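# Move the C-lettered box into the door tote

## Task

Find the single box whose top shows the letter C and place only that box inside the tote near the door, fully within the tote so no part sticks out past its rim; the robot must stay upright and untilted, or the task counts as failed.

## Robot and tools

ROBOT. TidyBot++: a mobile base (0.54 m long, 0.50 m wide, 0.38 m tall) on four powered casters, carrying one seven-joint arm with a two-finger gripper. The shoulder sits 0.12 m ahead of the base centre and 0.68 m above the floor. Segments: upper arm 0.42 m, forearm 0.31 m, hand 0.31 m to the hand point. Cameras: base_camera and wrist_camera (the latter looks along the hand). The arm begins folded, hand pointing down, reaching up to 0.08 m beyond the base front. A downward-pointing hand can rise to roughly 0.94 m above the floor, and only near the base.

FRAMES. All positions are in metres. Base frame: origin on the floor below the base centre, x forward, y left, z up. Odometry frame: the base frame as it was when the scene began. hand_pose is the midpoint between the finger pads, given in the base frame; the hand's own z axis runs along the fingers and the fingers close along its y axis.

move. One action per call, built from base, joints, target and optionally speeds; cameras and blocking are extras.
- base: an object holding any of translate_m (metres, forward positive, -2 to 2), strafe_m (metres, left positive, -2 to 2), rotate_rad (radians, counter-clockwise from above positive, -6.3 to 6.3). These are offsets measured from where the base was at the latest state report (or where it is, if a move was still running), along its axes at that moment.
- joints: absolute targets by name, in radians: joint_1_rad (any angle; positive is clockwise from above, opposite to heading), joint_2_rad (-2.249 to 2.249, shoulder, 0 is upright, positive leans forward), joint_3_rad (any angle), joint_4_rad (-2.579 to 2.579, elbow, 0 straight, negative bends forward when joint_3_rad is 3.14), joint_5_rad (any), joint_6_rad (-2.099 to 2.099, wrist), joint_7_rad (any; with the hand down, positive turns counter-clockwise from above; at 1.57 the fingers open left/right). Tolerances for done: ±0.039 for joints 1-4, ±0.095 for 5-7. Any-angle joints go the short way, so send steps below half a turn. gripper_pos: 0 fully open to 1 fully closed (±0.03); finger gap is about 85 x (1 - gripper_pos) mm.
- target: a single list of seven numbers [x, y, z, qw, qx, qy, qz], an absolute hand pose in the base frame (metres, then a unit quaternion). Alongside target, joints may contain only gripper_pos. Results usually land within ~3 cm; to correct, add (wanted position - hand_pose) to the last target's x, y, z. To keep a loaded hand still, resend hand_target, not hand_pose.
- speeds: caps for this action only: translate_m and strafe_m 0.05 to 0.5 m/s (when both are driven, put the cap under one key), rotate_rad 0.1 to 1.57 rad/s.
- cameras: list of base_camera, wrist_camera or all; omitted means all, [] means none.
- blocking: true (default) waits until everything rests; false returns in about 0.5 s while motion continues.
Unknown keys make a call invalid; out-of-range values get it refused. A call with no action just reports state and images.

wait: seconds from 0 to 10, plus cameras; returns early once motion ends. stop: brakes all running motions. zoom_image: camera and region [x0, y0, x1, y1] in image pixels, top-left origin, at most 504 by 504. finished_scene: scene set to the current scene number; ends it irreversibly, and the box must stay in place without the robot.

RESULT LINES. move: done, or the worst status among motions. base_status, joint_status, hand_status: done, moving, off_target (resting away from target, maybe still pushing), stopped, contact_stop, time_out, not_followed. joint command not followed / pose unreachable: a built-in check blocked arm targets (cause: gives the reason, e.g. self-collision). hand_pose, hand_target (where the hand would be with every joint on target), joint_positions, base_odometry (x, y, heading in rad, counting wheel turns, slips included), base_tilt (degrees, forward and right positive), motor_effort (percent of maximum, peak of last action in brackets), on_its_own, pictures (image order), earlier move, scene_time. ARM HIT means a hard collision with the base or arm. torque_fault freezes the arm 10 s. MOTOR HOT appears at 60 °C; OVER-TEMPERATURE FAULT and limit_stop_at_motor_heat mean the arm is sagging while it cools, so resend targets afterwards. After a refused call or any unplanned stop (contact_stop, time_out, torque fault), the remaining move, wait and finished_scene calls in that reply are skipped.

CAUTIONS. The arm does not avoid obstacles and keeps pushing once blocked; no check protects the base from the arm. Loads make the arm sag, more when stretched out. Readings of hand_pose can be a centimetre or two off, so trust the cameras. Low forward poses close to the base go wrong easily. A set-down object shows as hand_pose ceasing to fall while effort shifts slightly. Avoid dropping or releasing moving items, slamming, hard pushes, large gripper forces (including squeezing something still resting hard), fast swings of a load, and long holds that heat motors. The robot can tip if the raised arm snags while the base moves, or if it reaches far or swings sideways while outstretched; backing away or retracting the arm rights it. Brief external tugs on held objects may occur.

Each tool is called as a command line: name --argument value for each argument, lists and objects as JSON in quotes; but a table of rows of numbers goes row by row, as --pt "numbers of a row", without its own name.

## Session

move

Scene clock: 0.00 s.
base_odometry: x=+0.000 y=+0.000 heading=+0.000
base_tilt: forward=+0.1 right=-0.4
base_status: not commanded
joint_positions: joint_1_rad=+0.013 joint_2_rad=-0.372 joint_3_rad=+3.098 joint_4_rad=-2.542 joint_5_rad=-0.028 joint_6_rad=-0.862 joint_7_rad=+1.528 gripper_pos=+0.000
joint_status: not commanded
motor_effort: joint_1_rad=+0 joint_2_rad=-1 joint_3_rad=+0 joint_4_rad=+14 joint_5_rad=-1 joint_6_rad=+1 joint_7_rad=+0
hand_pose: x=+0.2589 y=+0.0103 z=+0.5866 quat_wxyz=(-0.005, +0.998, -0.016, +0.054) (m; base frame)
hand_target: x=+0.2589 y=+0.0103 z=+0.5866 quat_wxyz=(-0.005, +0.998, -0.016, +0.054) (m; base frame)
hand_status: not commanded
pictures: base_camera, wrist_camera
Images, in order (width x height): base_camera 644x364, wrist_camera 644x476.

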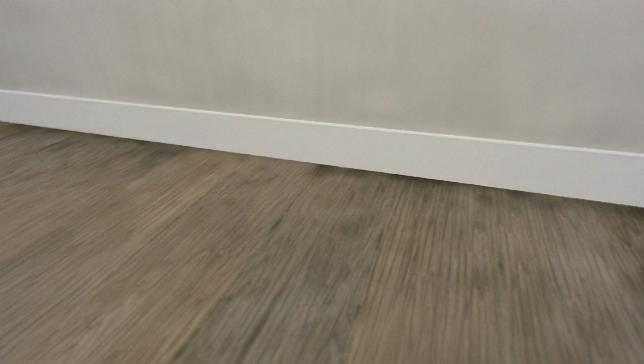

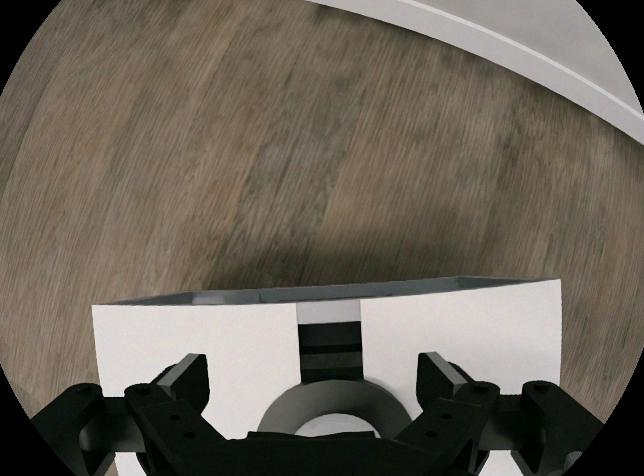

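move --base '{"rotate_rad": 1.2}' --cameras '["base_camera"]'

move --base '{"rotate_rad": 0.8}' --cameras '["base_camera"]'

move --base '{"rotate_rad": 0.8}' --cameras '["base_camera"]'

move --base '{"rotate_rad": 0.8}' --cameras '["base_camera"]'

move --base '{"rotate_rad": 0.8}' --cameras '["base_camera"]'

move --base '{"rotate_rad": 0.8}' --cameras '["base_camera"]'

Scene clock: 5.23 s.
move: done
base_odometry: x=+0.000 y=+0.000 heading=+1.199
base_tilt: forward=+0.1 right=-0.4
base_status: done
joint_positions: joint_1_rad=+0.013 joint_2_rad=-0.372 joint_3_rad=+3.098 joint_4_rad=-2.542 joint_5_rad=-0.028 joint_6_rad=-0.862 joint_7_rad=+1.528 gripper_pos=+0.000
joint_status: not commanded
motor_effort: joint_1_rad=+1(1) joint_2_rad=-1(2) joint_3_rad=+0(1) joint_4_rad=+14(14) joint_5_rad=-1(1) joint_6_rad=+1(1) joint_7_rad=+0(1)
hand_pose: x=+0.2589 y=+0.0103 z=+0.5866 quat_wxyz=(-0.005, +0.998, -0.016, +0.054) (m; base frame)
hand_target: x=+0.2589 y=+0.0103 z=+0.5866 quat_wxyz=(-0.005, +0.998, -0.016, +0.054) (m; base frame)
hand_status: not commanded
pictures: base_camera
Images, in order (width x height): base_camera 644x364.

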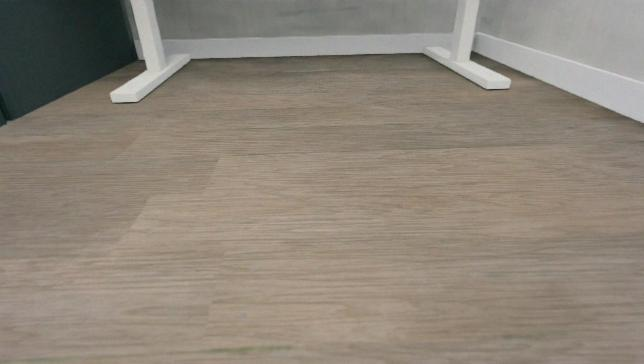

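Scene clock: 6.97 s.
move: done
base_odometry: x=+0.000 y=+0.000 heading=+1.998
base_tilt: forward=+0.1 right=-0.4
base_status: done
joint_positions: joint_1_rad=+0.013 joint_2_rad=-0.372 joint_3_rad=+3.098 joint_4_rad=-2.542 joint_5_rad=-0.028 joint_6_rad=-0.862 joint_7_rad=+1.528 gripper_pos=+0.000
joint_status: not commanded
motor_effort: joint_1_rad=+1(1) joint_2_rad=-1(2) joint_3_rad=+0(1) joint_4_rad=+14(14) joint_5_rad=-1(1) joint_6_rad=+1(1) joint_7_rad=+0(1)
hand_pose: x=+0.2589 y=+0.0103 z=+0.5866 quat_wxyz=(-0.005, +0.998, -0.016, +0.054) (m; base frame)
hand_target: x=+0.2589 y=+0.0103 z=+0.5866 quat_wxyz=(-0.005, +0.998, -0.016, +0.054) (m; base frame)
hand_status: not commanded
pictures: base_camera
Images, in order (width x height): base_camera 644x364.

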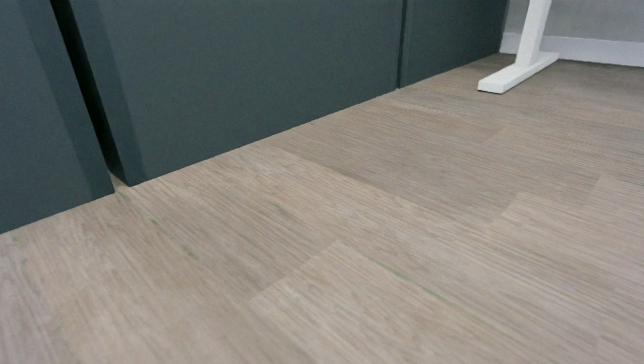

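Scene clock: 8.70 s.
move: done
base_odometry: x=+0.000 y=+0.000 heading=+2.796
base_tilt: forward=+0.1 right=-0.4
base_status: done
joint_positions: joint_1_rad=+0.013 joint_2_rad=-0.372 joint_3_rad=+3.098 joint_4_rad=-2.542 joint_5_rad=-0.028 joint_6_rad=-0.862 joint_7_rad=+1.528 gripper_pos=+0.000
joint_status: not commanded
motor_effort: joint_1_rad=+0(2) joint_2_rad=-1(2) joint_3_rad=+0(1) joint_4_rad=+14(14) joint_5_rad=-1(1) joint_6_rad=+1(1) joint_7_rad=+0(1)
hand_pose: x=+0.2589 y=+0.0103 z=+0.5866 quat_wxyz=(-0.005, +0.998, -0.016, +0.054) (m; base frame)
hand_target: x=+0.2589 y=+0.0103 z=+0.5866 quat_wxyz=(-0.005, +0.998, -0.016, +0.054) (m; base frame)
hand_status: not commanded
pictures: base_camera
Images, in order (width x height): base_camera 644x364.

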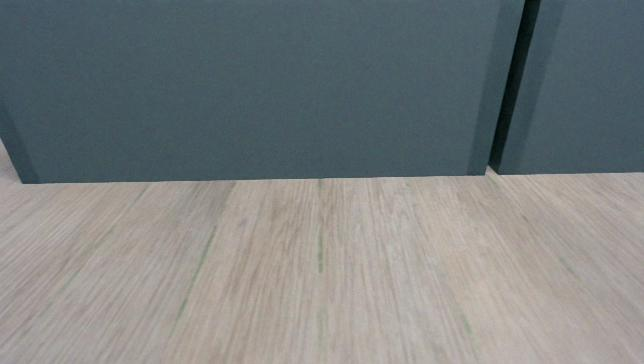

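Scene clock: 10.43 s.
move: done
base_odometry: x=+0.000 y=+0.000 heading=-2.688
base_tilt: forward=+0.0 right=-0.4
base_status: done
joint_positions: joint_1_rad=+0.013 joint_2_rad=-0.372 joint_3_rad=+3.098 joint_4_rad=-2.542 joint_5_rad=-0.028 joint_6_rad=-0.862 joint_7_rad=+1.528 gripper_pos=+0.000
joint_status: not commanded
motor_effort: joint_1_rad=+1(1) joint_2_rad=-1(2) joint_3_rad=-1(1) joint_4_rad=+14(14) joint_5_rad=-1(1) joint_6_rad=+1(1) joint_7_rad=+0(1)
hand_pose: x=+0.2589 y=+0.0103 z=+0.5866 quat_wxyz=(-0.005, +0.998, -0.016, +0.054) (m; base frame)
hand_target: x=+0.2589 y=+0.0103 z=+0.5866 quat_wxyz=(-0.005, +0.998, -0.016, +0.054) (m; base frame)
hand_status: not commanded
pictures: base_camera
Images, in order (width x height): base_camera 644x364.

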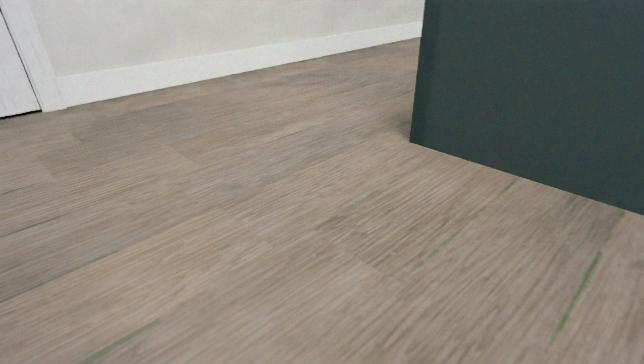

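Scene clock: 12.17 s.
move: done
base_odometry: x=+0.000 y=+0.000 heading=-1.889
base_tilt: forward=+0.1 right=-0.5
base_status: done
joint_positions: joint_1_rad=+0.013 joint_2_rad=-0.372 joint_3_rad=+3.098 joint_4_rad=-2.542 joint_5_rad=-0.028 joint_6_rad=-0.862 joint_7_rad=+1.528 gripper_pos=+0.000
joint_status: not commanded
motor_effort: joint_1_rad=+1(1) joint_2_rad=-1(2) joint_3_rad=+0(1) joint_4_rad=+14(14) joint_5_rad=-1(1) joint_6_rad=+1(1) joint_7_rad=+0(0)
hand_pose: x=+0.2589 y=+0.0103 z=+0.5866 quat_wxyz=(-0.005, +0.998, -0.016, +0.054) (m; base frame)
hand_target: x=+0.2589 y=+0.0103 z=+0.5866 quat_wxyz=(-0.005, +0.998, -0.016, +0.054) (m; base frame)
hand_status: not commanded
pictures: base_camera
Images, in order (width x height): base_camera 644x364.

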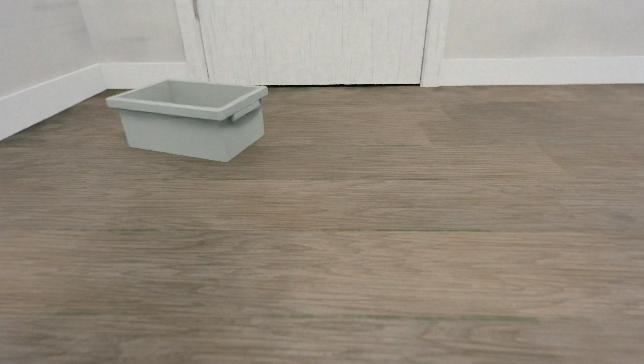

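Scene clock: 13.90 s.
move: done
base_odometry: x=+0.000 y=+0.000 heading=-1.090
base_tilt: forward=+0.0 right=-0.4
base_status: done
joint_positions: joint_1_rad=+0.013 joint_2_rad=-0.372 joint_3_rad=+3.098 joint_4_rad=-2.542 joint_5_rad=-0.028 joint_6_rad=-0.862 joint_7_rad=+1.528 gripper_pos=+0.000
joint_status: not commanded
motor_effort: joint_1_rad=+0(1) joint_2_rad=-1(2) joint_3_rad=+0(1) joint_4_rad=+14(14) joint_5_rad=-1(1) joint_6_rad=+1(1) joint_7_rad=+0(0)
hand_pose: x=+0.2589 y=+0.0103 z=+0.5866 quat_wxyz=(-0.005, +0.998, -0.016, +0.054) (m; base frame)
hand_target: x=+0.2589 y=+0.0103 z=+0.5866 quat_wxyz=(-0.005, +0.998, -0.016, +0.054) (m; base frame)
hand_status: not commanded
pictures: base_camera
Images, in order (width x height): base_camera 644x364.

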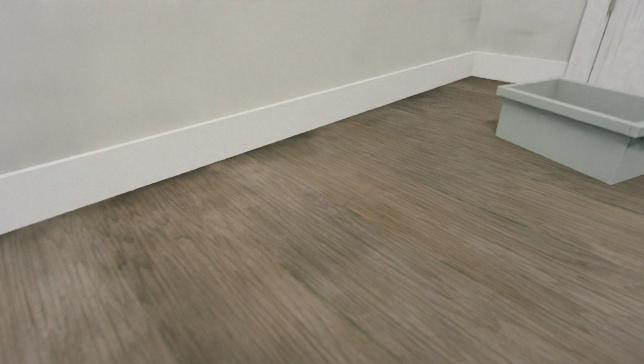

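move --base '{"rotate_rad": 2.29}' --joints '{"joint_6_rad": 0.2}'

move --base '{"rotate_rad": 0.9}' --cameras '["wrist_camera"]'

move --base '{"rotate_rad": 0.9}' --cameras '["wrist_camera"]'

move --base '{"rotate_rad": 0.9}' --cameras '["wrist_camera"]'

Scene clock: 23.80 s.
move: done
base_odometry: x=+0.000 y=+0.000 heading=+1.199
base_tilt: forward=+0.0 right=-0.4
base_status: done
joint_positions: joint_1_rad=+0.013 joint_2_rad=-0.372 joint_3_rad=+3.098 joint_4_rad=-2.539 joint_5_rad=-0.028 joint_6_rad=+0.115 joint_7_rad=+1.528 gripper_pos=+0.000
joint_status: all done
motor_effort: joint_1_rad=+0(2) joint_2_rad=-6(7) joint_3_rad=+0(1) joint_4_rad=+18(18) joint_5_rad=+0(1) joint_6_rad=+8(8) joint_7_rad=+0(1)
hand_pose: x=+0.5016 y=+0.0121 z=+0.7529 quat_wxyz=(-0.017, +0.855, -0.015, +0.518) (m; base frame)
hand_target: x=+0.5118 y=+0.0120 z=+0.7748 quat_wxyz=(-0.018, +0.833, -0.015, +0.552) (m; base frame)
hand_status: not commanded
pictures: base_camera, wrist_camera
Images, in order (width x height): base_camera 644x364, wrist_camera 644x476.

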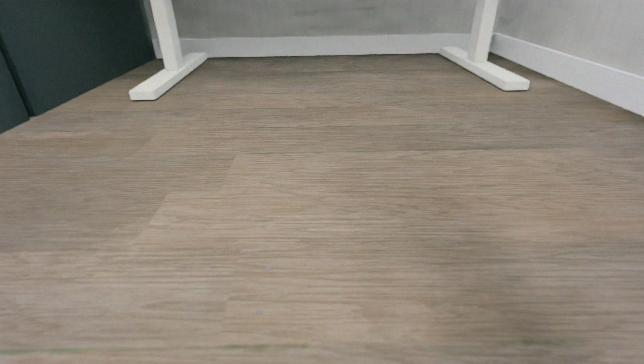

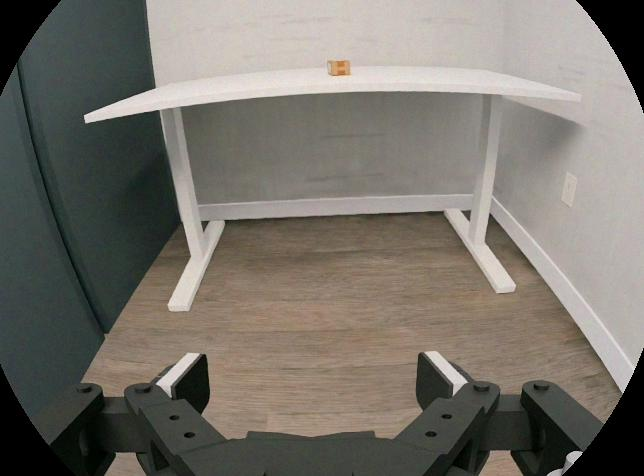

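Scene clock: 25.60 s.
move: done
base_odometry: x=+0.000 y=+0.000 heading=+2.097
base_tilt: forward=+0.1 right=-0.4
base_status: done
joint_positions: joint_1_rad=+0.013 joint_2_rad=-0.372 joint_3_rad=+3.098 joint_4_rad=-2.539 joint_5_rad=-0.028 joint_6_rad=+0.115 joint_7_rad=+1.528 gripper_pos=+0.000
joint_status: not commanded
motor_effort: joint_1_rad=+1(1) joint_2_rad=-6(6) joint_3_rad=+0(2) joint_4_rad=+18(18) joint_5_rad=-1(1) joint_6_rad=+8(8) joint_7_rad=+0(1)
hand_pose: x=+0.5016 y=+0.0121 z=+0.7529 quat_wxyz=(-0.017, +0.855, -0.015, +0.518) (m; base frame)
hand_target: x=+0.5118 y=+0.0120 z=+0.7748 quat_wxyz=(-0.018, +0.833, -0.015, +0.552) (m; base frame)
hand_status: not commanded
pictures: wrist_camera
Images, in order (width x height): wrist_camera 644x476.

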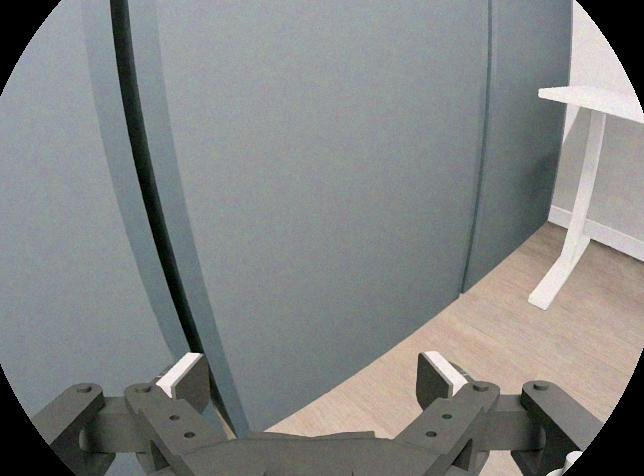

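Scene clock: 27.40 s.
move: done
base_odometry: x=+0.000 y=+0.000 heading=+2.996
base_tilt: forward=+0.0 right=-0.4
base_status: done
joint_positions: joint_1_rad=+0.013 joint_2_rad=-0.372 joint_3_rad=+3.098 joint_4_rad=-2.539 joint_5_rad=-0.028 joint_6_rad=+0.115 joint_7_rad=+1.528 gripper_pos=+0.000
joint_status: not commanded
motor_effort: joint_1_rad=+1(2) joint_2_rad=-6(6) joint_3_rad=+0(2) joint_4_rad=+18(18) joint_5_rad=+0(1) joint_6_rad=+8(8) joint_7_rad=+0(0)
hand_pose: x=+0.5016 y=+0.0121 z=+0.7529 quat_wxyz=(-0.017, +0.855, -0.015, +0.518) (m; base frame)
hand_target: x=+0.5118 y=+0.0120 z=+0.7748 quat_wxyz=(-0.018, +0.833, -0.015, +0.552) (m; base frame)
hand_status: not commanded
pictures: wrist_camera
Images, in order (width x height): wrist_camera 644x476.

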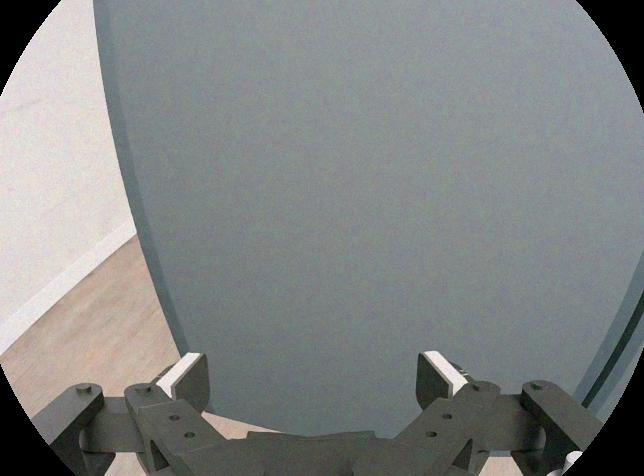

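Scene clock: 29.20 s.
move: done
base_odometry: x=+0.000 y=+0.000 heading=-2.388
base_tilt: forward=+0.0 right=-0.4
base_status: done
joint_positions: joint_1_rad=+0.013 joint_2_rad=-0.372 joint_3_rad=+3.098 joint_4_rad=-2.539 joint_5_rad=-0.028 joint_6_rad=+0.115 joint_7_rad=+1.528 gripper_pos=+0.000
joint_status: not commanded
motor_effort: joint_1_rad=+0(2) joint_2_rad=-6(6) joint_3_rad=+0(2) joint_4_rad=+18(18) joint_5_rad=+0(1) joint_6_rad=+8(8) joint_7_rad=+0(0)
hand_pose: x=+0.5016 y=+0.0121 z=+0.7529 quat_wxyz=(-0.017, +0.855, -0.015, +0.518) (m; base frame)
hand_target: x=+0.5118 y=+0.0120 z=+0.7748 quat_wxyz=(-0.018, +0.833, -0.015, +0.552) (m; base frame)
hand_status: not commanded
pictures: wrist_camera
Images, in order (width x height): wrist_camera 644x476.

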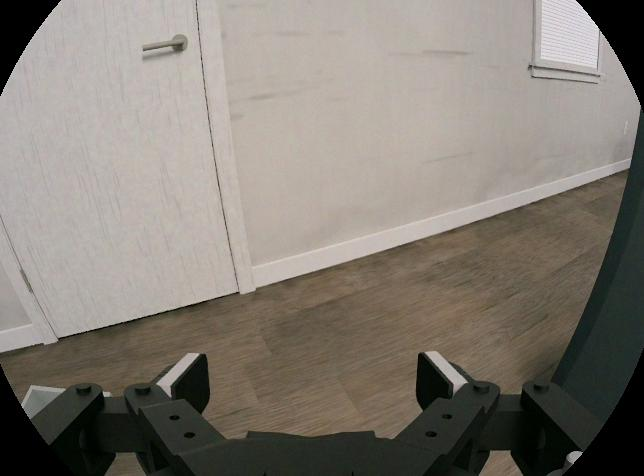

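move --base '{"rotate_rad": -2.70}' --cameras '[]'

move --joints '{"joint_2_rad": -0.1, "joint_4_rad": -1.5, "joint_6_rad": -0.45}'

zoom_image --camera "wrist_camera" --region '[70, 0, 570, 300]'

Scene clock: 35.80 s.
move: done
base_odometry: x=+0.000 y=+0.000 heading=+1.196
base_tilt: forward=+0.1 right=-0.4
base_status: done
joint_positions: joint_1_rad=+0.013 joint_2_rad=-0.372 joint_3_rad=+3.098 joint_4_rad=-2.539 joint_5_rad=-0.028 joint_6_rad=+0.115 joint_7_rad=+1.528 gripper_pos=+0.000
joint_status: not commanded
motor_effort: joint_1_rad=+1(2) joint_2_rad=-6(7) joint_3_rad=+1(2) joint_4_rad=+18(18) joint_5_rad=+0(1) joint_6_rad=+8(8) joint_7_rad=+0(1)
hand_pose: x=+0.5017 y=+0.0122 z=+0.7530 quat_wxyz=(-0.017, +0.855, -0.015, +0.518) (m; base frame)
hand_target: x=+0.5118 y=+0.0120 z=+0.7748 quat_wxyz=(-0.018, +0.833, -0.015, +0.552) (m; base frame)
hand_status: not commanded
pictures: none
No camera images: "cameras" was empty.

Scene clock: 38.40 s.
move: done
base_odometry: x=+0.000 y=+0.000 heading=+1.196
base_tilt: forward=+0.1 right=-0.4
base_status: not commanded
joint_positions: joint_1_rad=+0.013 joint_2_rad=-0.131 joint_3_rad=+3.098 joint_4_rad=-1.515 joint_5_rad=-0.028 joint_6_rad=-0.373 joint_7_rad=+1.528 gripper_pos=+0.000
joint_status: all done
motor_effort: joint_1_rad=+1(1) joint_2_rad=-18(18) joint_3_rad=+0(1) joint_4_rad=+21(22) joint_5_rad=-1(1) joint_6_rad=+8(9) joint_7_rad=+0(0)
hand_pose: x=+0.6780 y=+0.0239 z=+1.0995 quat_wxyz=(-0.033, +0.770, -0.010, +0.637) (m; base frame)
hand_target: x=+0.6851 y=+0.0241 z=+1.0680 quat_wxyz=(-0.033, +0.799, -0.010, +0.601) (m; base frame)
hand_status: not commanded
pictures: base_camera, wrist_camera
Images, in order (width x height): base_camera 644x364, wrist_camera 644x476.

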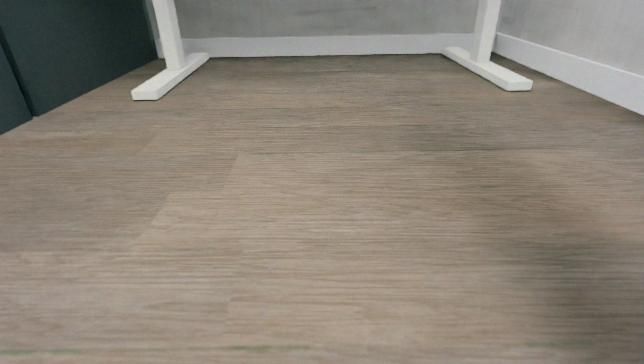

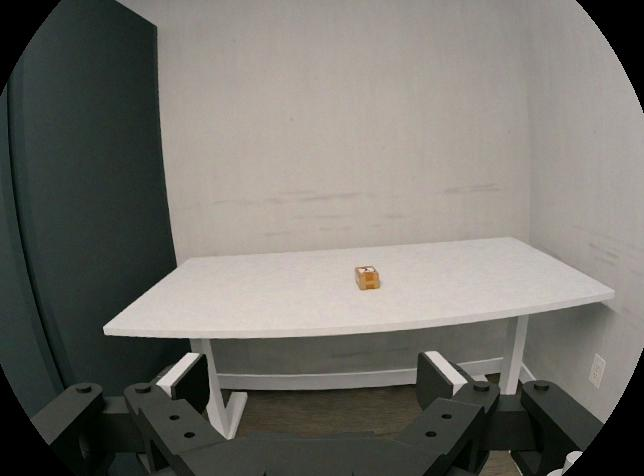

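Scaled by 1.008.

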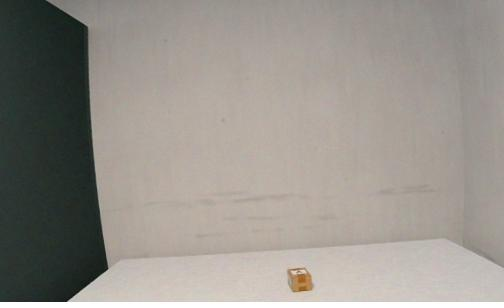

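zoom_image --camera "wrist_camera" --region '[347, 254, 391, 298]'

Scaled by 11.455.

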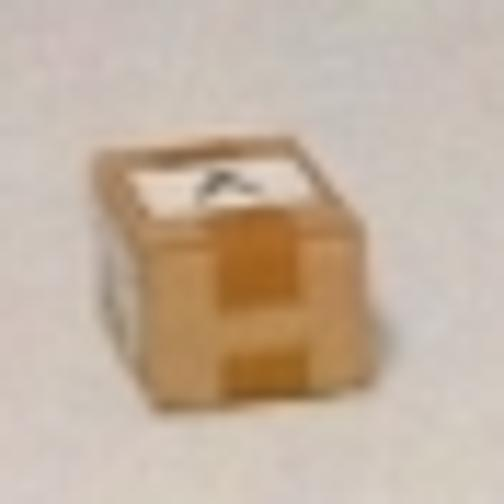

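move --base '{"translate_m": 0.4}'

zoom_image --camera "wrist_camera" --region '[300, 220, 440, 360]'

Scene clock: 44.13 s.
move: done
base_odometry: x=+0.147 y=+0.373 heading=+1.195
base_tilt: forward=+0.1 right=-0.5
base_status: done
joint_positions: joint_1_rad=+0.013 joint_2_rad=-0.109 joint_3_rad=+3.098 joint_4_rad=-1.512 joint_5_rad=-0.028 joint_6_rad=-0.378 joint_7_rad=+1.528 gripper_pos=+0.000
joint_status: not commanded
motor_effort: joint_1_rad=+0(2) joint_2_rad=-19(23) joint_3_rad=-1(1) joint_4_rad=+21(23) joint_5_rad=+0(1) joint_6_rad=+9(9) joint_7_rad=+0(0)
hand_pose: x=+0.6866 y=+0.0239 z=+1.0874 quat_wxyz=(-0.033, +0.777, -0.010, +0.628) (m; base frame)
hand_target: x=+0.6851 y=+0.0241 z=+1.0680 quat_wxyz=(-0.033, +0.799, -0.010, +0.601) (m; base frame)
hand_status: not commanded
pictures: base_camera, wrist_camera
Images, in order (width x height): base_camera 644x364, wrist_camera 644x476.

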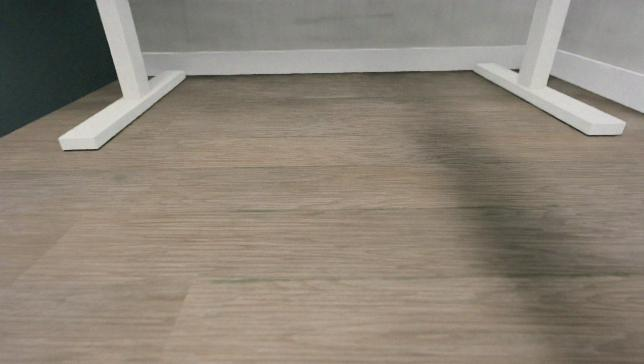

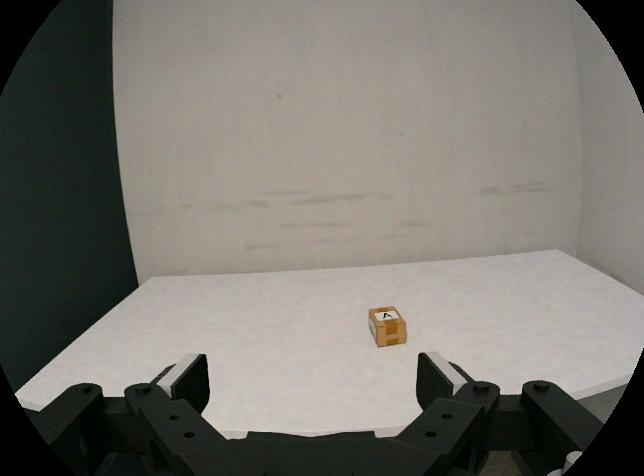

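Scaled by 3.600.

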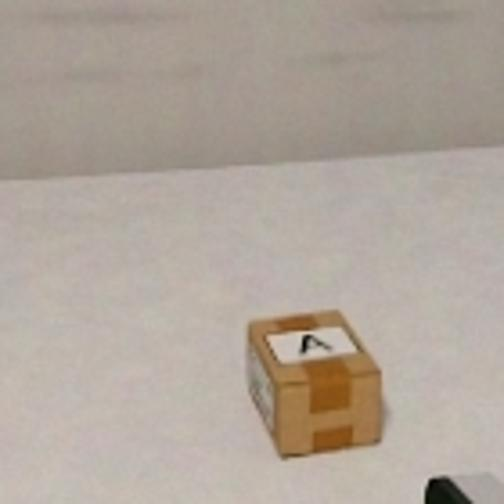

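move --base '{"translate_m": -1.0}' --joints '{"joint_2_rad": -0.37, "joint_4_rad": -2.54, "joint_6_rad": 0.2}' --cameras '[]'

move --base '{"rotate_rad": 1.57}'

Scene clock: 50.53 s.
move: done
base_odometry: x=-0.220 y=-0.558 heading=+1.196
base_tilt: forward=+0.1 right=-0.4
base_status: done
joint_positions: joint_1_rad=+0.012 joint_2_rad=-0.356 joint_3_rad=+3.097 joint_4_rad=-2.528 joint_5_rad=-0.028 joint_6_rad=+0.111 joint_7_rad=+1.528 gripper_pos=+0.000
joint_status: all done
motor_effort: joint_1_rad=+0(6) joint_2_rad=-6(25) joint_3_rad=+0(6) joint_4_rad=+18(23) joint_5_rad=-1(1) joint_6_rad=+8(9) joint_7_rad=+0(1)
hand_pose: x=+0.5057 y=+0.0128 z=+0.7516 quat_wxyz=(-0.018, +0.857, -0.015, +0.514) (m; base frame)
hand_target: x=+0.5126 y=+0.0120 z=+0.7755 quat_wxyz=(-0.018, +0.833, -0.015, +0.552) (m; base frame)
hand_status: not commanded
pictures: none
No camera images: "cameras" was empty.

Scene clock: 52.83 s.
move: done
base_odometry: x=-0.220 y=-0.558 heading=+2.765
base_tilt: forward=+0.0 right=-0.4
base_status: done
joint_positions: joint_1_rad=+0.012 joint_2_rad=-0.356 joint_3_rad=+3.097 joint_4_rad=-2.528 joint_5_rad=-0.028 joint_6_rad=+0.114 joint_7_rad=+1.528 gripper_pos=+0.000
joint_status: not commanded
motor_effort: joint_1_rad=+0(2) joint_2_rad=-6(7) joint_3_rad=+0(2) joint_4_rad=+18(18) joint_5_rad=+0(1) joint_6_rad=+8(8) joint_7_rad=+0(1)
hand_pose: x=+0.5061 y=+0.0128 z=+0.7523 quat_wxyz=(-0.018, +0.857, -0.015, +0.515) (m; base frame)
hand_target: x=+0.5126 y=+0.0120 z=+0.7755 quat_wxyz=(-0.018, +0.833, -0.015, +0.552) (m; base frame)
hand_status: not commanded
pictures: base_camera, wrist_camera
Images, in order (width x height): base_camera 644x364, wrist_camera 644x476.

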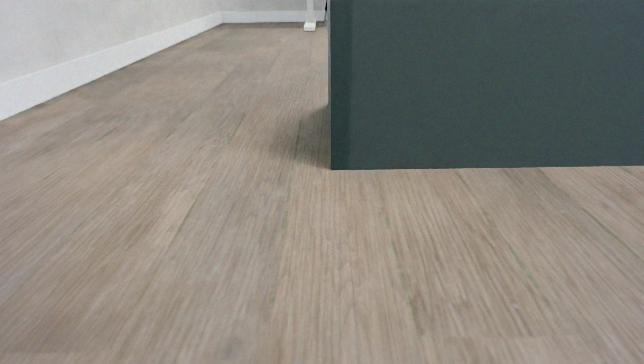

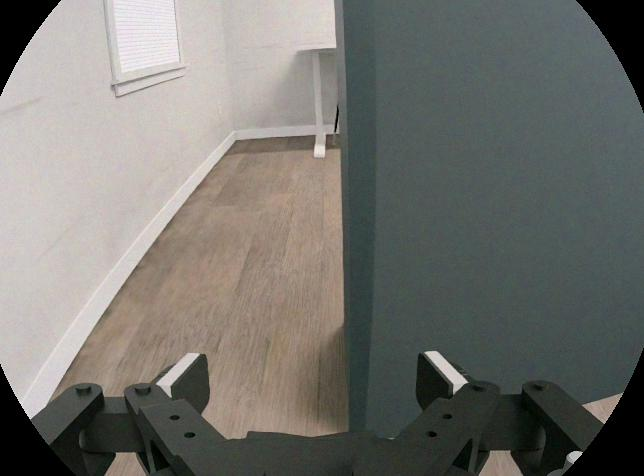

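move --base '{"strafe_m": 0.4}'

Scene clock: 57.57 s.
move: done
base_odometry: x=-0.367 y=-0.930 heading=+2.765
base_tilt: forward=+0.0 right=-0.5
base_status: done
joint_positions: joint_1_rad=+0.012 joint_2_rad=-0.356 joint_3_rad=+3.097 joint_4_rad=-2.528 joint_5_rad=-0.028 joint_6_rad=+0.114 joint_7_rad=+1.528 gripper_pos=+0.000
joint_status: not commanded
motor_effort: joint_1_rad=+0(2) joint_2_rad=-6(7) joint_3_rad=+0(2) joint_4_rad=+18(18) joint_5_rad=+0(1) joint_6_rad=+8(8) joint_7_rad=+0(1)
hand_pose: x=+0.5061 y=+0.0128 z=+0.7523 quat_wxyz=(-0.018, +0.857, -0.015, +0.515) (m; base frame)
hand_target: x=+0.5126 y=+0.0120 z=+0.7755 quat_wxyz=(-0.018, +0.833, -0.015, +0.552) (m; base frame)
hand_status: not commanded
pictures: base_camera, wrist_camera
Images, in order (width x height): base_camera 644x364, wrist_camera 644x476.

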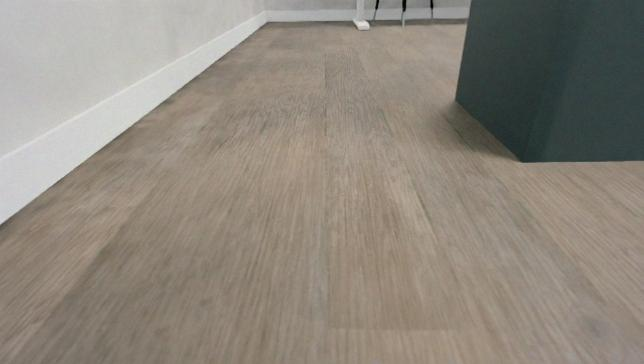

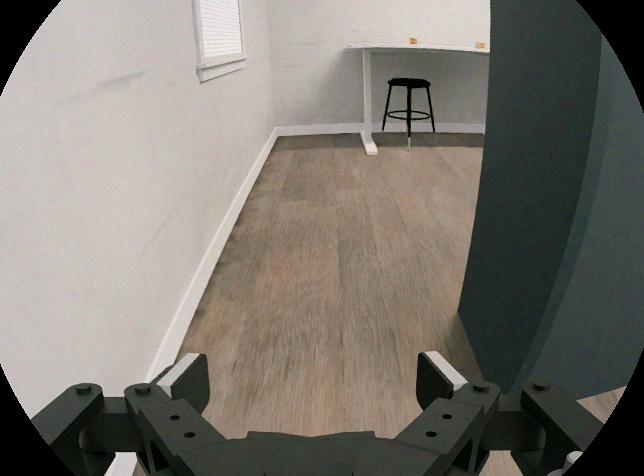

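move --base '{"translate_m": 1.8, "strafe_m": 0.02}'

Scene clock: 64.77 s.
move: done
base_odometry: x=-2.049 y=-0.288 heading=+2.766
base_tilt: forward=+0.1 right=-0.4
base_status: done
joint_positions: joint_1_rad=+0.012 joint_2_rad=-0.358 joint_3_rad=+3.097 joint_4_rad=-2.529 joint_5_rad=-0.028 joint_6_rad=+0.116 joint_7_rad=+1.528 gripper_pos=+0.000
joint_status: not commanded
motor_effort: joint_1_rad=+0(1) joint_2_rad=-6(8) joint_3_rad=+0(1) joint_4_rad=+18(19) joint_5_rad=+0(1) joint_6_rad=+8(8) joint_7_rad=+0(1)
hand_pose: x=+0.5058 y=+0.0128 z=+0.7530 quat_wxyz=(-0.018, +0.856, -0.015, +0.516) (m; base frame)
hand_target: x=+0.5126 y=+0.0120 z=+0.7755 quat_wxyz=(-0.018, +0.833, -0.015, +0.552) (m; base frame)
hand_status: not commanded
pictures: base_camera, wrist_camera
Images, in order (width x height): base_camera 644x364, wrist_camera 644x476.

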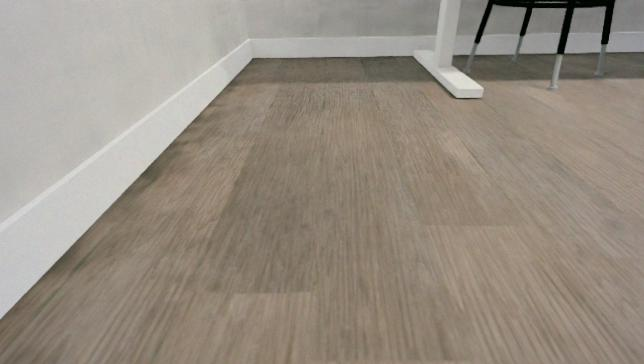

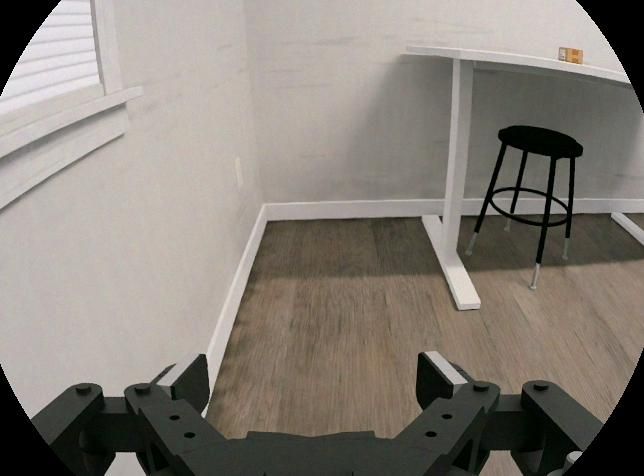

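move --base '{"rotate_rad": -0.7}' --joints '{"joint_2_rad": -0.1, "joint_4_rad": -1.5, "joint_6_rad": -0.45}'

zoom_image --camera "wrist_camera" --region '[220, 190, 470, 370]'

Scene clock: 70.43 s.
move: done
base_odometry: x=-2.049 y=-0.288 heading=+2.067
base_tilt: forward=+0.1 right=-0.4
base_status: done
joint_positions: joint_1_rad=+0.012 joint_2_rad=-0.131 joint_3_rad=+3.097 joint_4_rad=-1.515 joint_5_rad=-0.028 joint_6_rad=-0.373 joint_7_rad=+1.528 gripper_pos=+0.000
joint_status: all done
motor_effort: joint_1_rad=+0(2) joint_2_rad=-18(18) joint_3_rad=-1(2) joint_4_rad=+21(22) joint_5_rad=-1(1) joint_6_rad=+8(9) joint_7_rad=+0(1)
hand_pose: x=+0.6780 y=+0.0245 z=+1.0995 quat_wxyz=(-0.034, +0.770, -0.009, +0.637) (m; base frame)
hand_target: x=+0.6851 y=+0.0241 z=+1.0680 quat_wxyz=(-0.033, +0.799, -0.010, +0.601) (m; base frame)
hand_status: not commanded
pictures: base_camera, wrist_camera
Images, in order (width x height): base_camera 644x364, wrist_camera 644x476.

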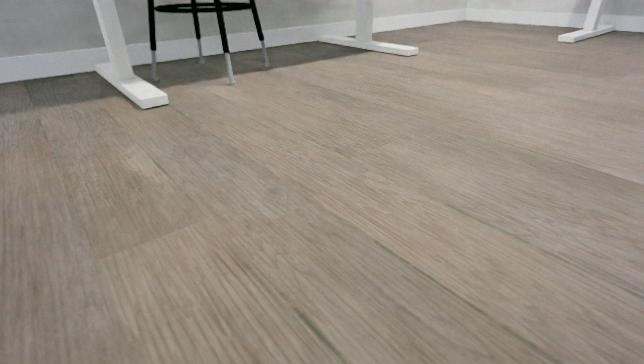

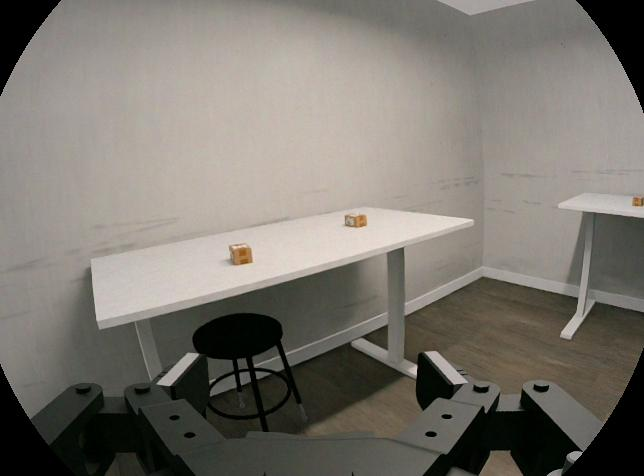

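Scaled by 2.016.

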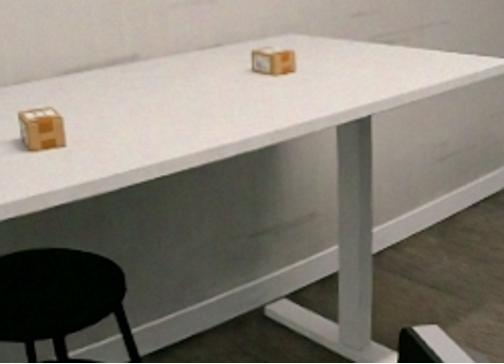

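zoom_image --camera "wrist_camera" --region '[220, 235, 260, 275]'

zoom_image --camera "wrist_camera" --region '[336, 200, 376, 240]'

zoom_image --camera "wrist_camera" --region '[604, 180, 644, 220]'

Scaled by 12.600.

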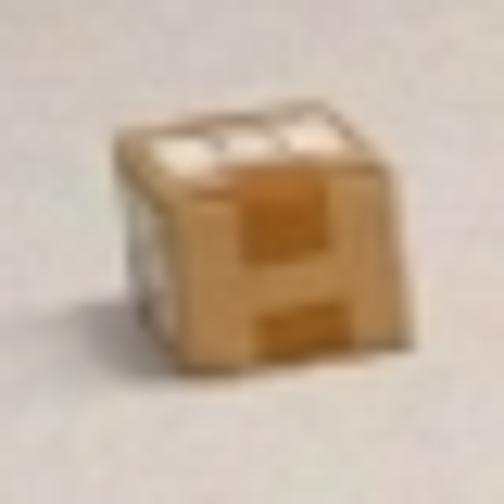

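Scaled by 12.600.

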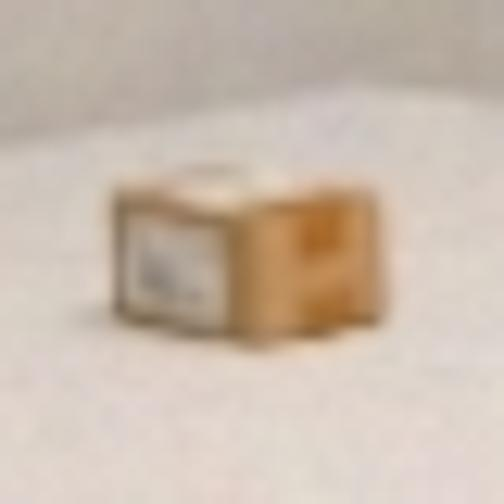

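Scaled by 12.600.

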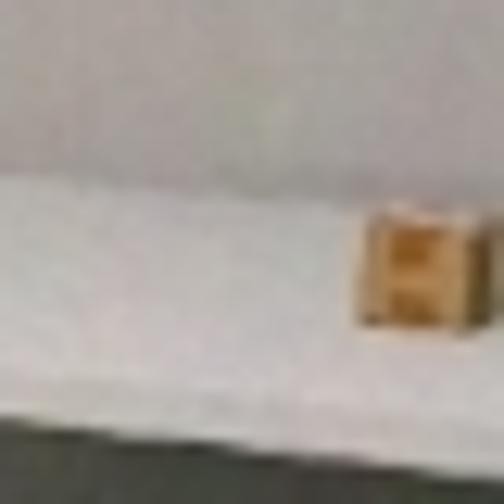

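move --base '{"strafe_m": 0.2, "rotate_rad": 0.7}' --cameras '[]'

move --base '{"strafe_m": -0.7}'

Scene clock: 81.93 s.
move: time_out
base_odometry: x=-2.222 y=-0.380 heading=+2.743
base_tilt: forward=+0.1 right=-0.4
base_status: rotate_rad time_out (by the wheels' count: +0.676 of +0.700); the other done
joint_positions: joint_1_rad=+0.006 joint_2_rad=-0.115 joint_3_rad=+3.093 joint_4_rad=-1.511 joint_5_rad=-0.028 joint_6_rad=-0.379 joint_7_rad=+1.528 gripper_pos=+0.000
joint_status: not commanded
motor_effort: joint_1_rad=+0(11) joint_2_rad=-19(28) joint_3_rad=-1(12) joint_4_rad=+21(24) joint_5_rad=+0(1) joint_6_rad=+8(9) joint_7_rad=+0(1)
hand_pose: x=+0.6840 y=+0.0309 z=+1.0910 quat_wxyz=(-0.037, +0.776, -0.005, +0.630) (m; base frame)
hand_target: x=+0.6851 y=+0.0241 z=+1.0680 quat_wxyz=(-0.033, +0.799, -0.010, +0.601) (m; base frame)
hand_status: not commanded
pictures: none
No camera images: "cameras" was empty.

not run: a stop that you did not command came earlier in this reply.

move --base '{"strafe_m": -0.7}'

Scene clock: 86.20 s.
move: done
base_odometry: x=-1.950 y=+0.265 heading=+2.744
base_tilt: forward=+0.1 right=-0.4
base_status: done
joint_positions: joint_1_rad=+0.007 joint_2_rad=-0.115 joint_3_rad=+3.094 joint_4_rad=-1.511 joint_5_rad=-0.028 joint_6_rad=-0.379 joint_7_rad=+1.528 gripper_pos=+0.000
joint_status: not commanded
motor_effort: joint_1_rad=+0(3) joint_2_rad=-19(20) joint_3_rad=-1(4) joint_4_rad=+21(22) joint_5_rad=-1(1) joint_6_rad=+8(9) joint_7_rad=+0(1)
hand_pose: x=+0.6840 y=+0.0301 z=+1.0910 quat_wxyz=(-0.037, +0.776, -0.006, +0.630) (m; base frame)
hand_target: x=+0.6851 y=+0.0241 z=+1.0680 quat_wxyz=(-0.033, +0.799, -0.010, +0.601) (m; base frame)
hand_status: not commanded
pictures: base_camera, wrist_camera
Images, in order (width x height): base_camera 644x364, wrist_camera 644x476.

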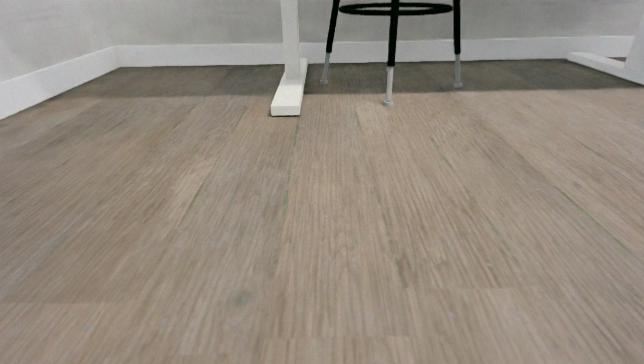

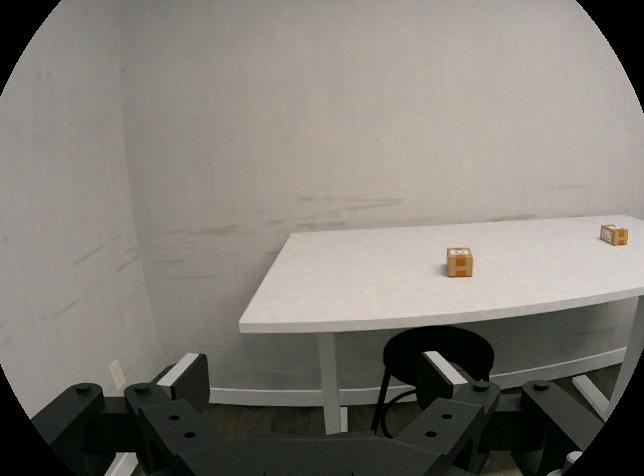

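move --base '{"strafe_m": -0.4, "translate_m": 0.3, "rotate_rad": 0.025}'

zoom_image --camera "wrist_camera" --region '[300, 240, 400, 340]'

Scene clock: 94.77 s.
move: done
base_odometry: x=-2.071 y=+0.750 heading=+2.768
base_tilt: forward=+0.1 right=-0.4
base_status: done
joint_positions: joint_1_rad=+0.007 joint_2_rad=-0.112 joint_3_rad=+3.094 joint_4_rad=-1.511 joint_5_rad=-0.028 joint_6_rad=-0.379 joint_7_rad=+1.528 gripper_pos=+0.000
joint_status: not commanded
motor_effort: joint_1_rad=+1(4) joint_2_rad=-19(21) joint_3_rad=+0(4) joint_4_rad=+21(22) joint_5_rad=+0(1) joint_6_rad=+8(9) joint_7_rad=+0(1)
hand_pose: x=+0.6851 y=+0.0295 z=+1.0897 quat_wxyz=(-0.036, +0.776, -0.006, +0.629) (m; base frame)
hand_target: x=+0.6851 y=+0.0241 z=+1.0680 quat_wxyz=(-0.033, +0.799, -0.010, +0.601) (m; base frame)
hand_status: not commanded
pictures: base_camera, wrist_camera
Images, in order (width x height): base_camera 644x364, wrist_camera 644x476.

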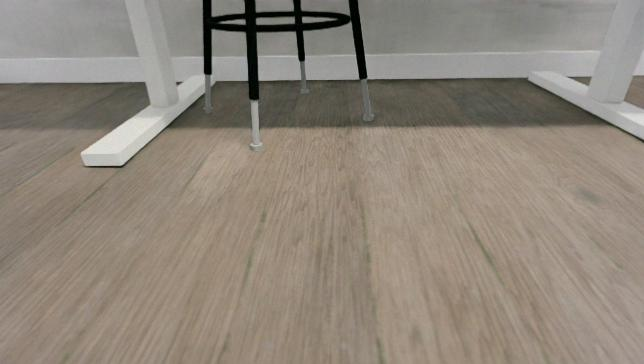

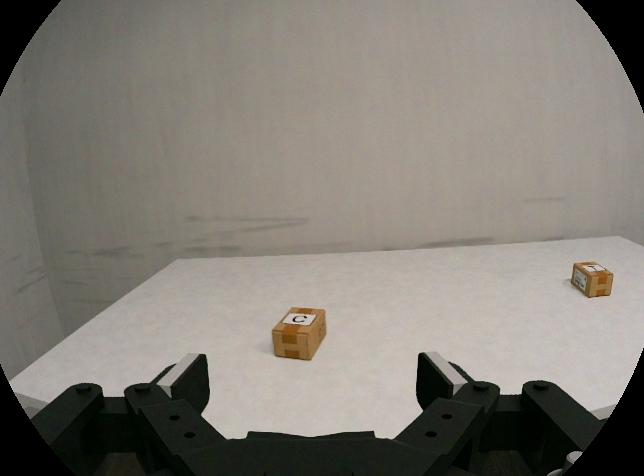

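Scaled by 5.040.

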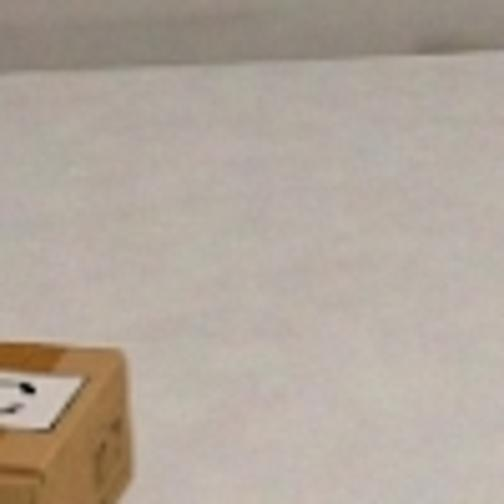

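move --joints '{"joint_1_rad": 0.0, "joint_2_rad": 0.0, "joint_3_rad": 3.14, "joint_4_rad": -1.473, "joint_5_rad": 0.0, "joint_6_rad": -0.5, "joint_7_rad": 1.57}'

Scene clock: 126.77 s.
move: done
base_odometry: x=-2.071 y=+0.750 heading=+2.768
base_tilt: forward=+0.1 right=-0.4
base_status: not commanded
joint_positions: joint_1_rad=+0.007 joint_2_rad=-0.015 joint_3_rad=+3.123 joint_4_rad=-1.484 joint_5_rad=-0.028 joint_6_rad=-0.425 joint_7_rad=+1.531 gripper_pos=+0.000
joint_status: all done
motor_effort: joint_1_rad=+1(2) joint_2_rad=-22(26) joint_3_rad=-1(2) joint_4_rad=+21(23) joint_5_rad=-1(1) joint_6_rad=+8(10) joint_7_rad=+0(1)
hand_pose: x=+0.7202 y=+0.0120 z=+1.0354 quat_wxyz=(-0.027, +0.812, -0.018, +0.583) (m; base frame)
hand_target: x=+0.7183 y=+0.0023 z=+1.0114 quat_wxyz=(-0.001, +0.834, +0.000, +0.552) (m; base frame)
hand_status: not commanded
pictures: base_camera, wrist_camera
Images, in order (width x height): base_camera 644x364, wrist_camera 644x476.

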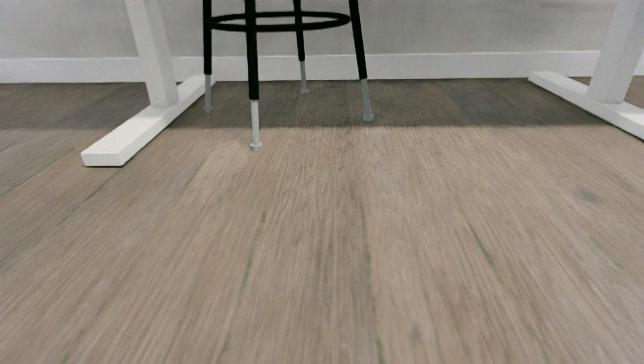

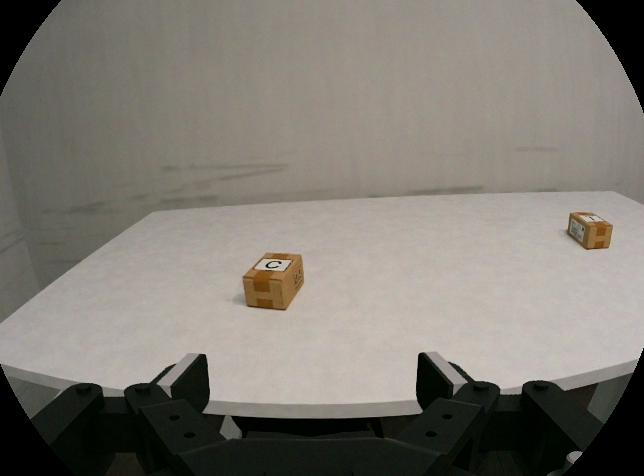

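move --base '{"strafe_m": 0.1, "translate_m": 0.15}'

Scene clock: 137.10 s.
move: done
base_odometry: x=-2.248 y=+0.712 heading=+2.767
base_tilt: forward=+0.1 right=-0.5
base_status: done
joint_positions: joint_1_rad=+0.007 joint_2_rad=-0.010 joint_3_rad=+3.125 joint_4_rad=-1.484 joint_5_rad=-0.028 joint_6_rad=-0.428 joint_7_rad=+1.531 gripper_pos=+0.000
joint_status: not commanded
motor_effort: joint_1_rad=+0(3) joint_2_rad=-23(26) joint_3_rad=+0(2) joint_4_rad=+21(22) joint_5_rad=-1(1) joint_6_rad=+8(8) joint_7_rad=+0(0)
hand_pose: x=+0.7219 y=+0.0109 z=+1.0316 quat_wxyz=(-0.026, +0.814, -0.019, +0.580) (m; base frame)
hand_target: x=+0.7183 y=+0.0023 z=+1.0114 quat_wxyz=(-0.001, +0.834, +0.000, +0.552) (m; base frame)
hand_status: not commanded
pictures: base_camera, wrist_camera
Images, in order (width x height): base_camera 644x364, wrist_camera 644x476.

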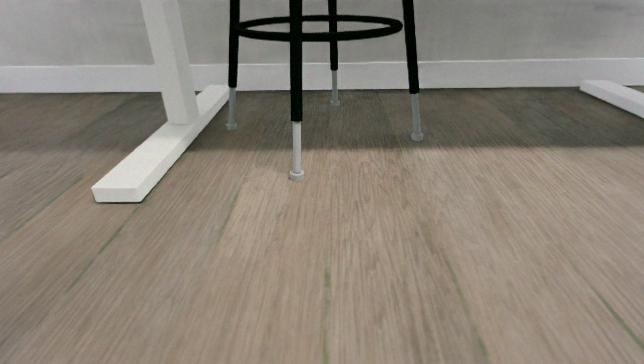

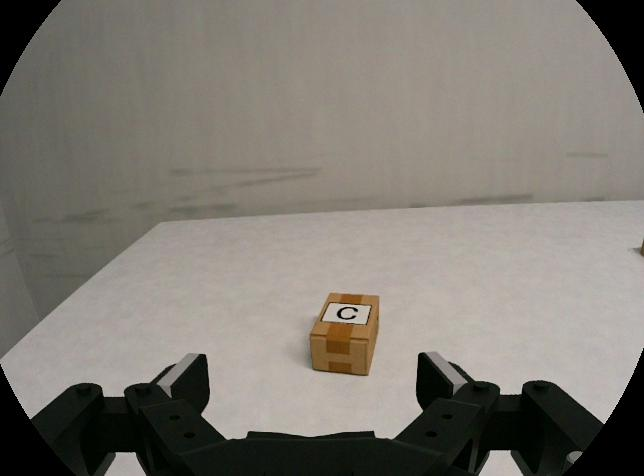

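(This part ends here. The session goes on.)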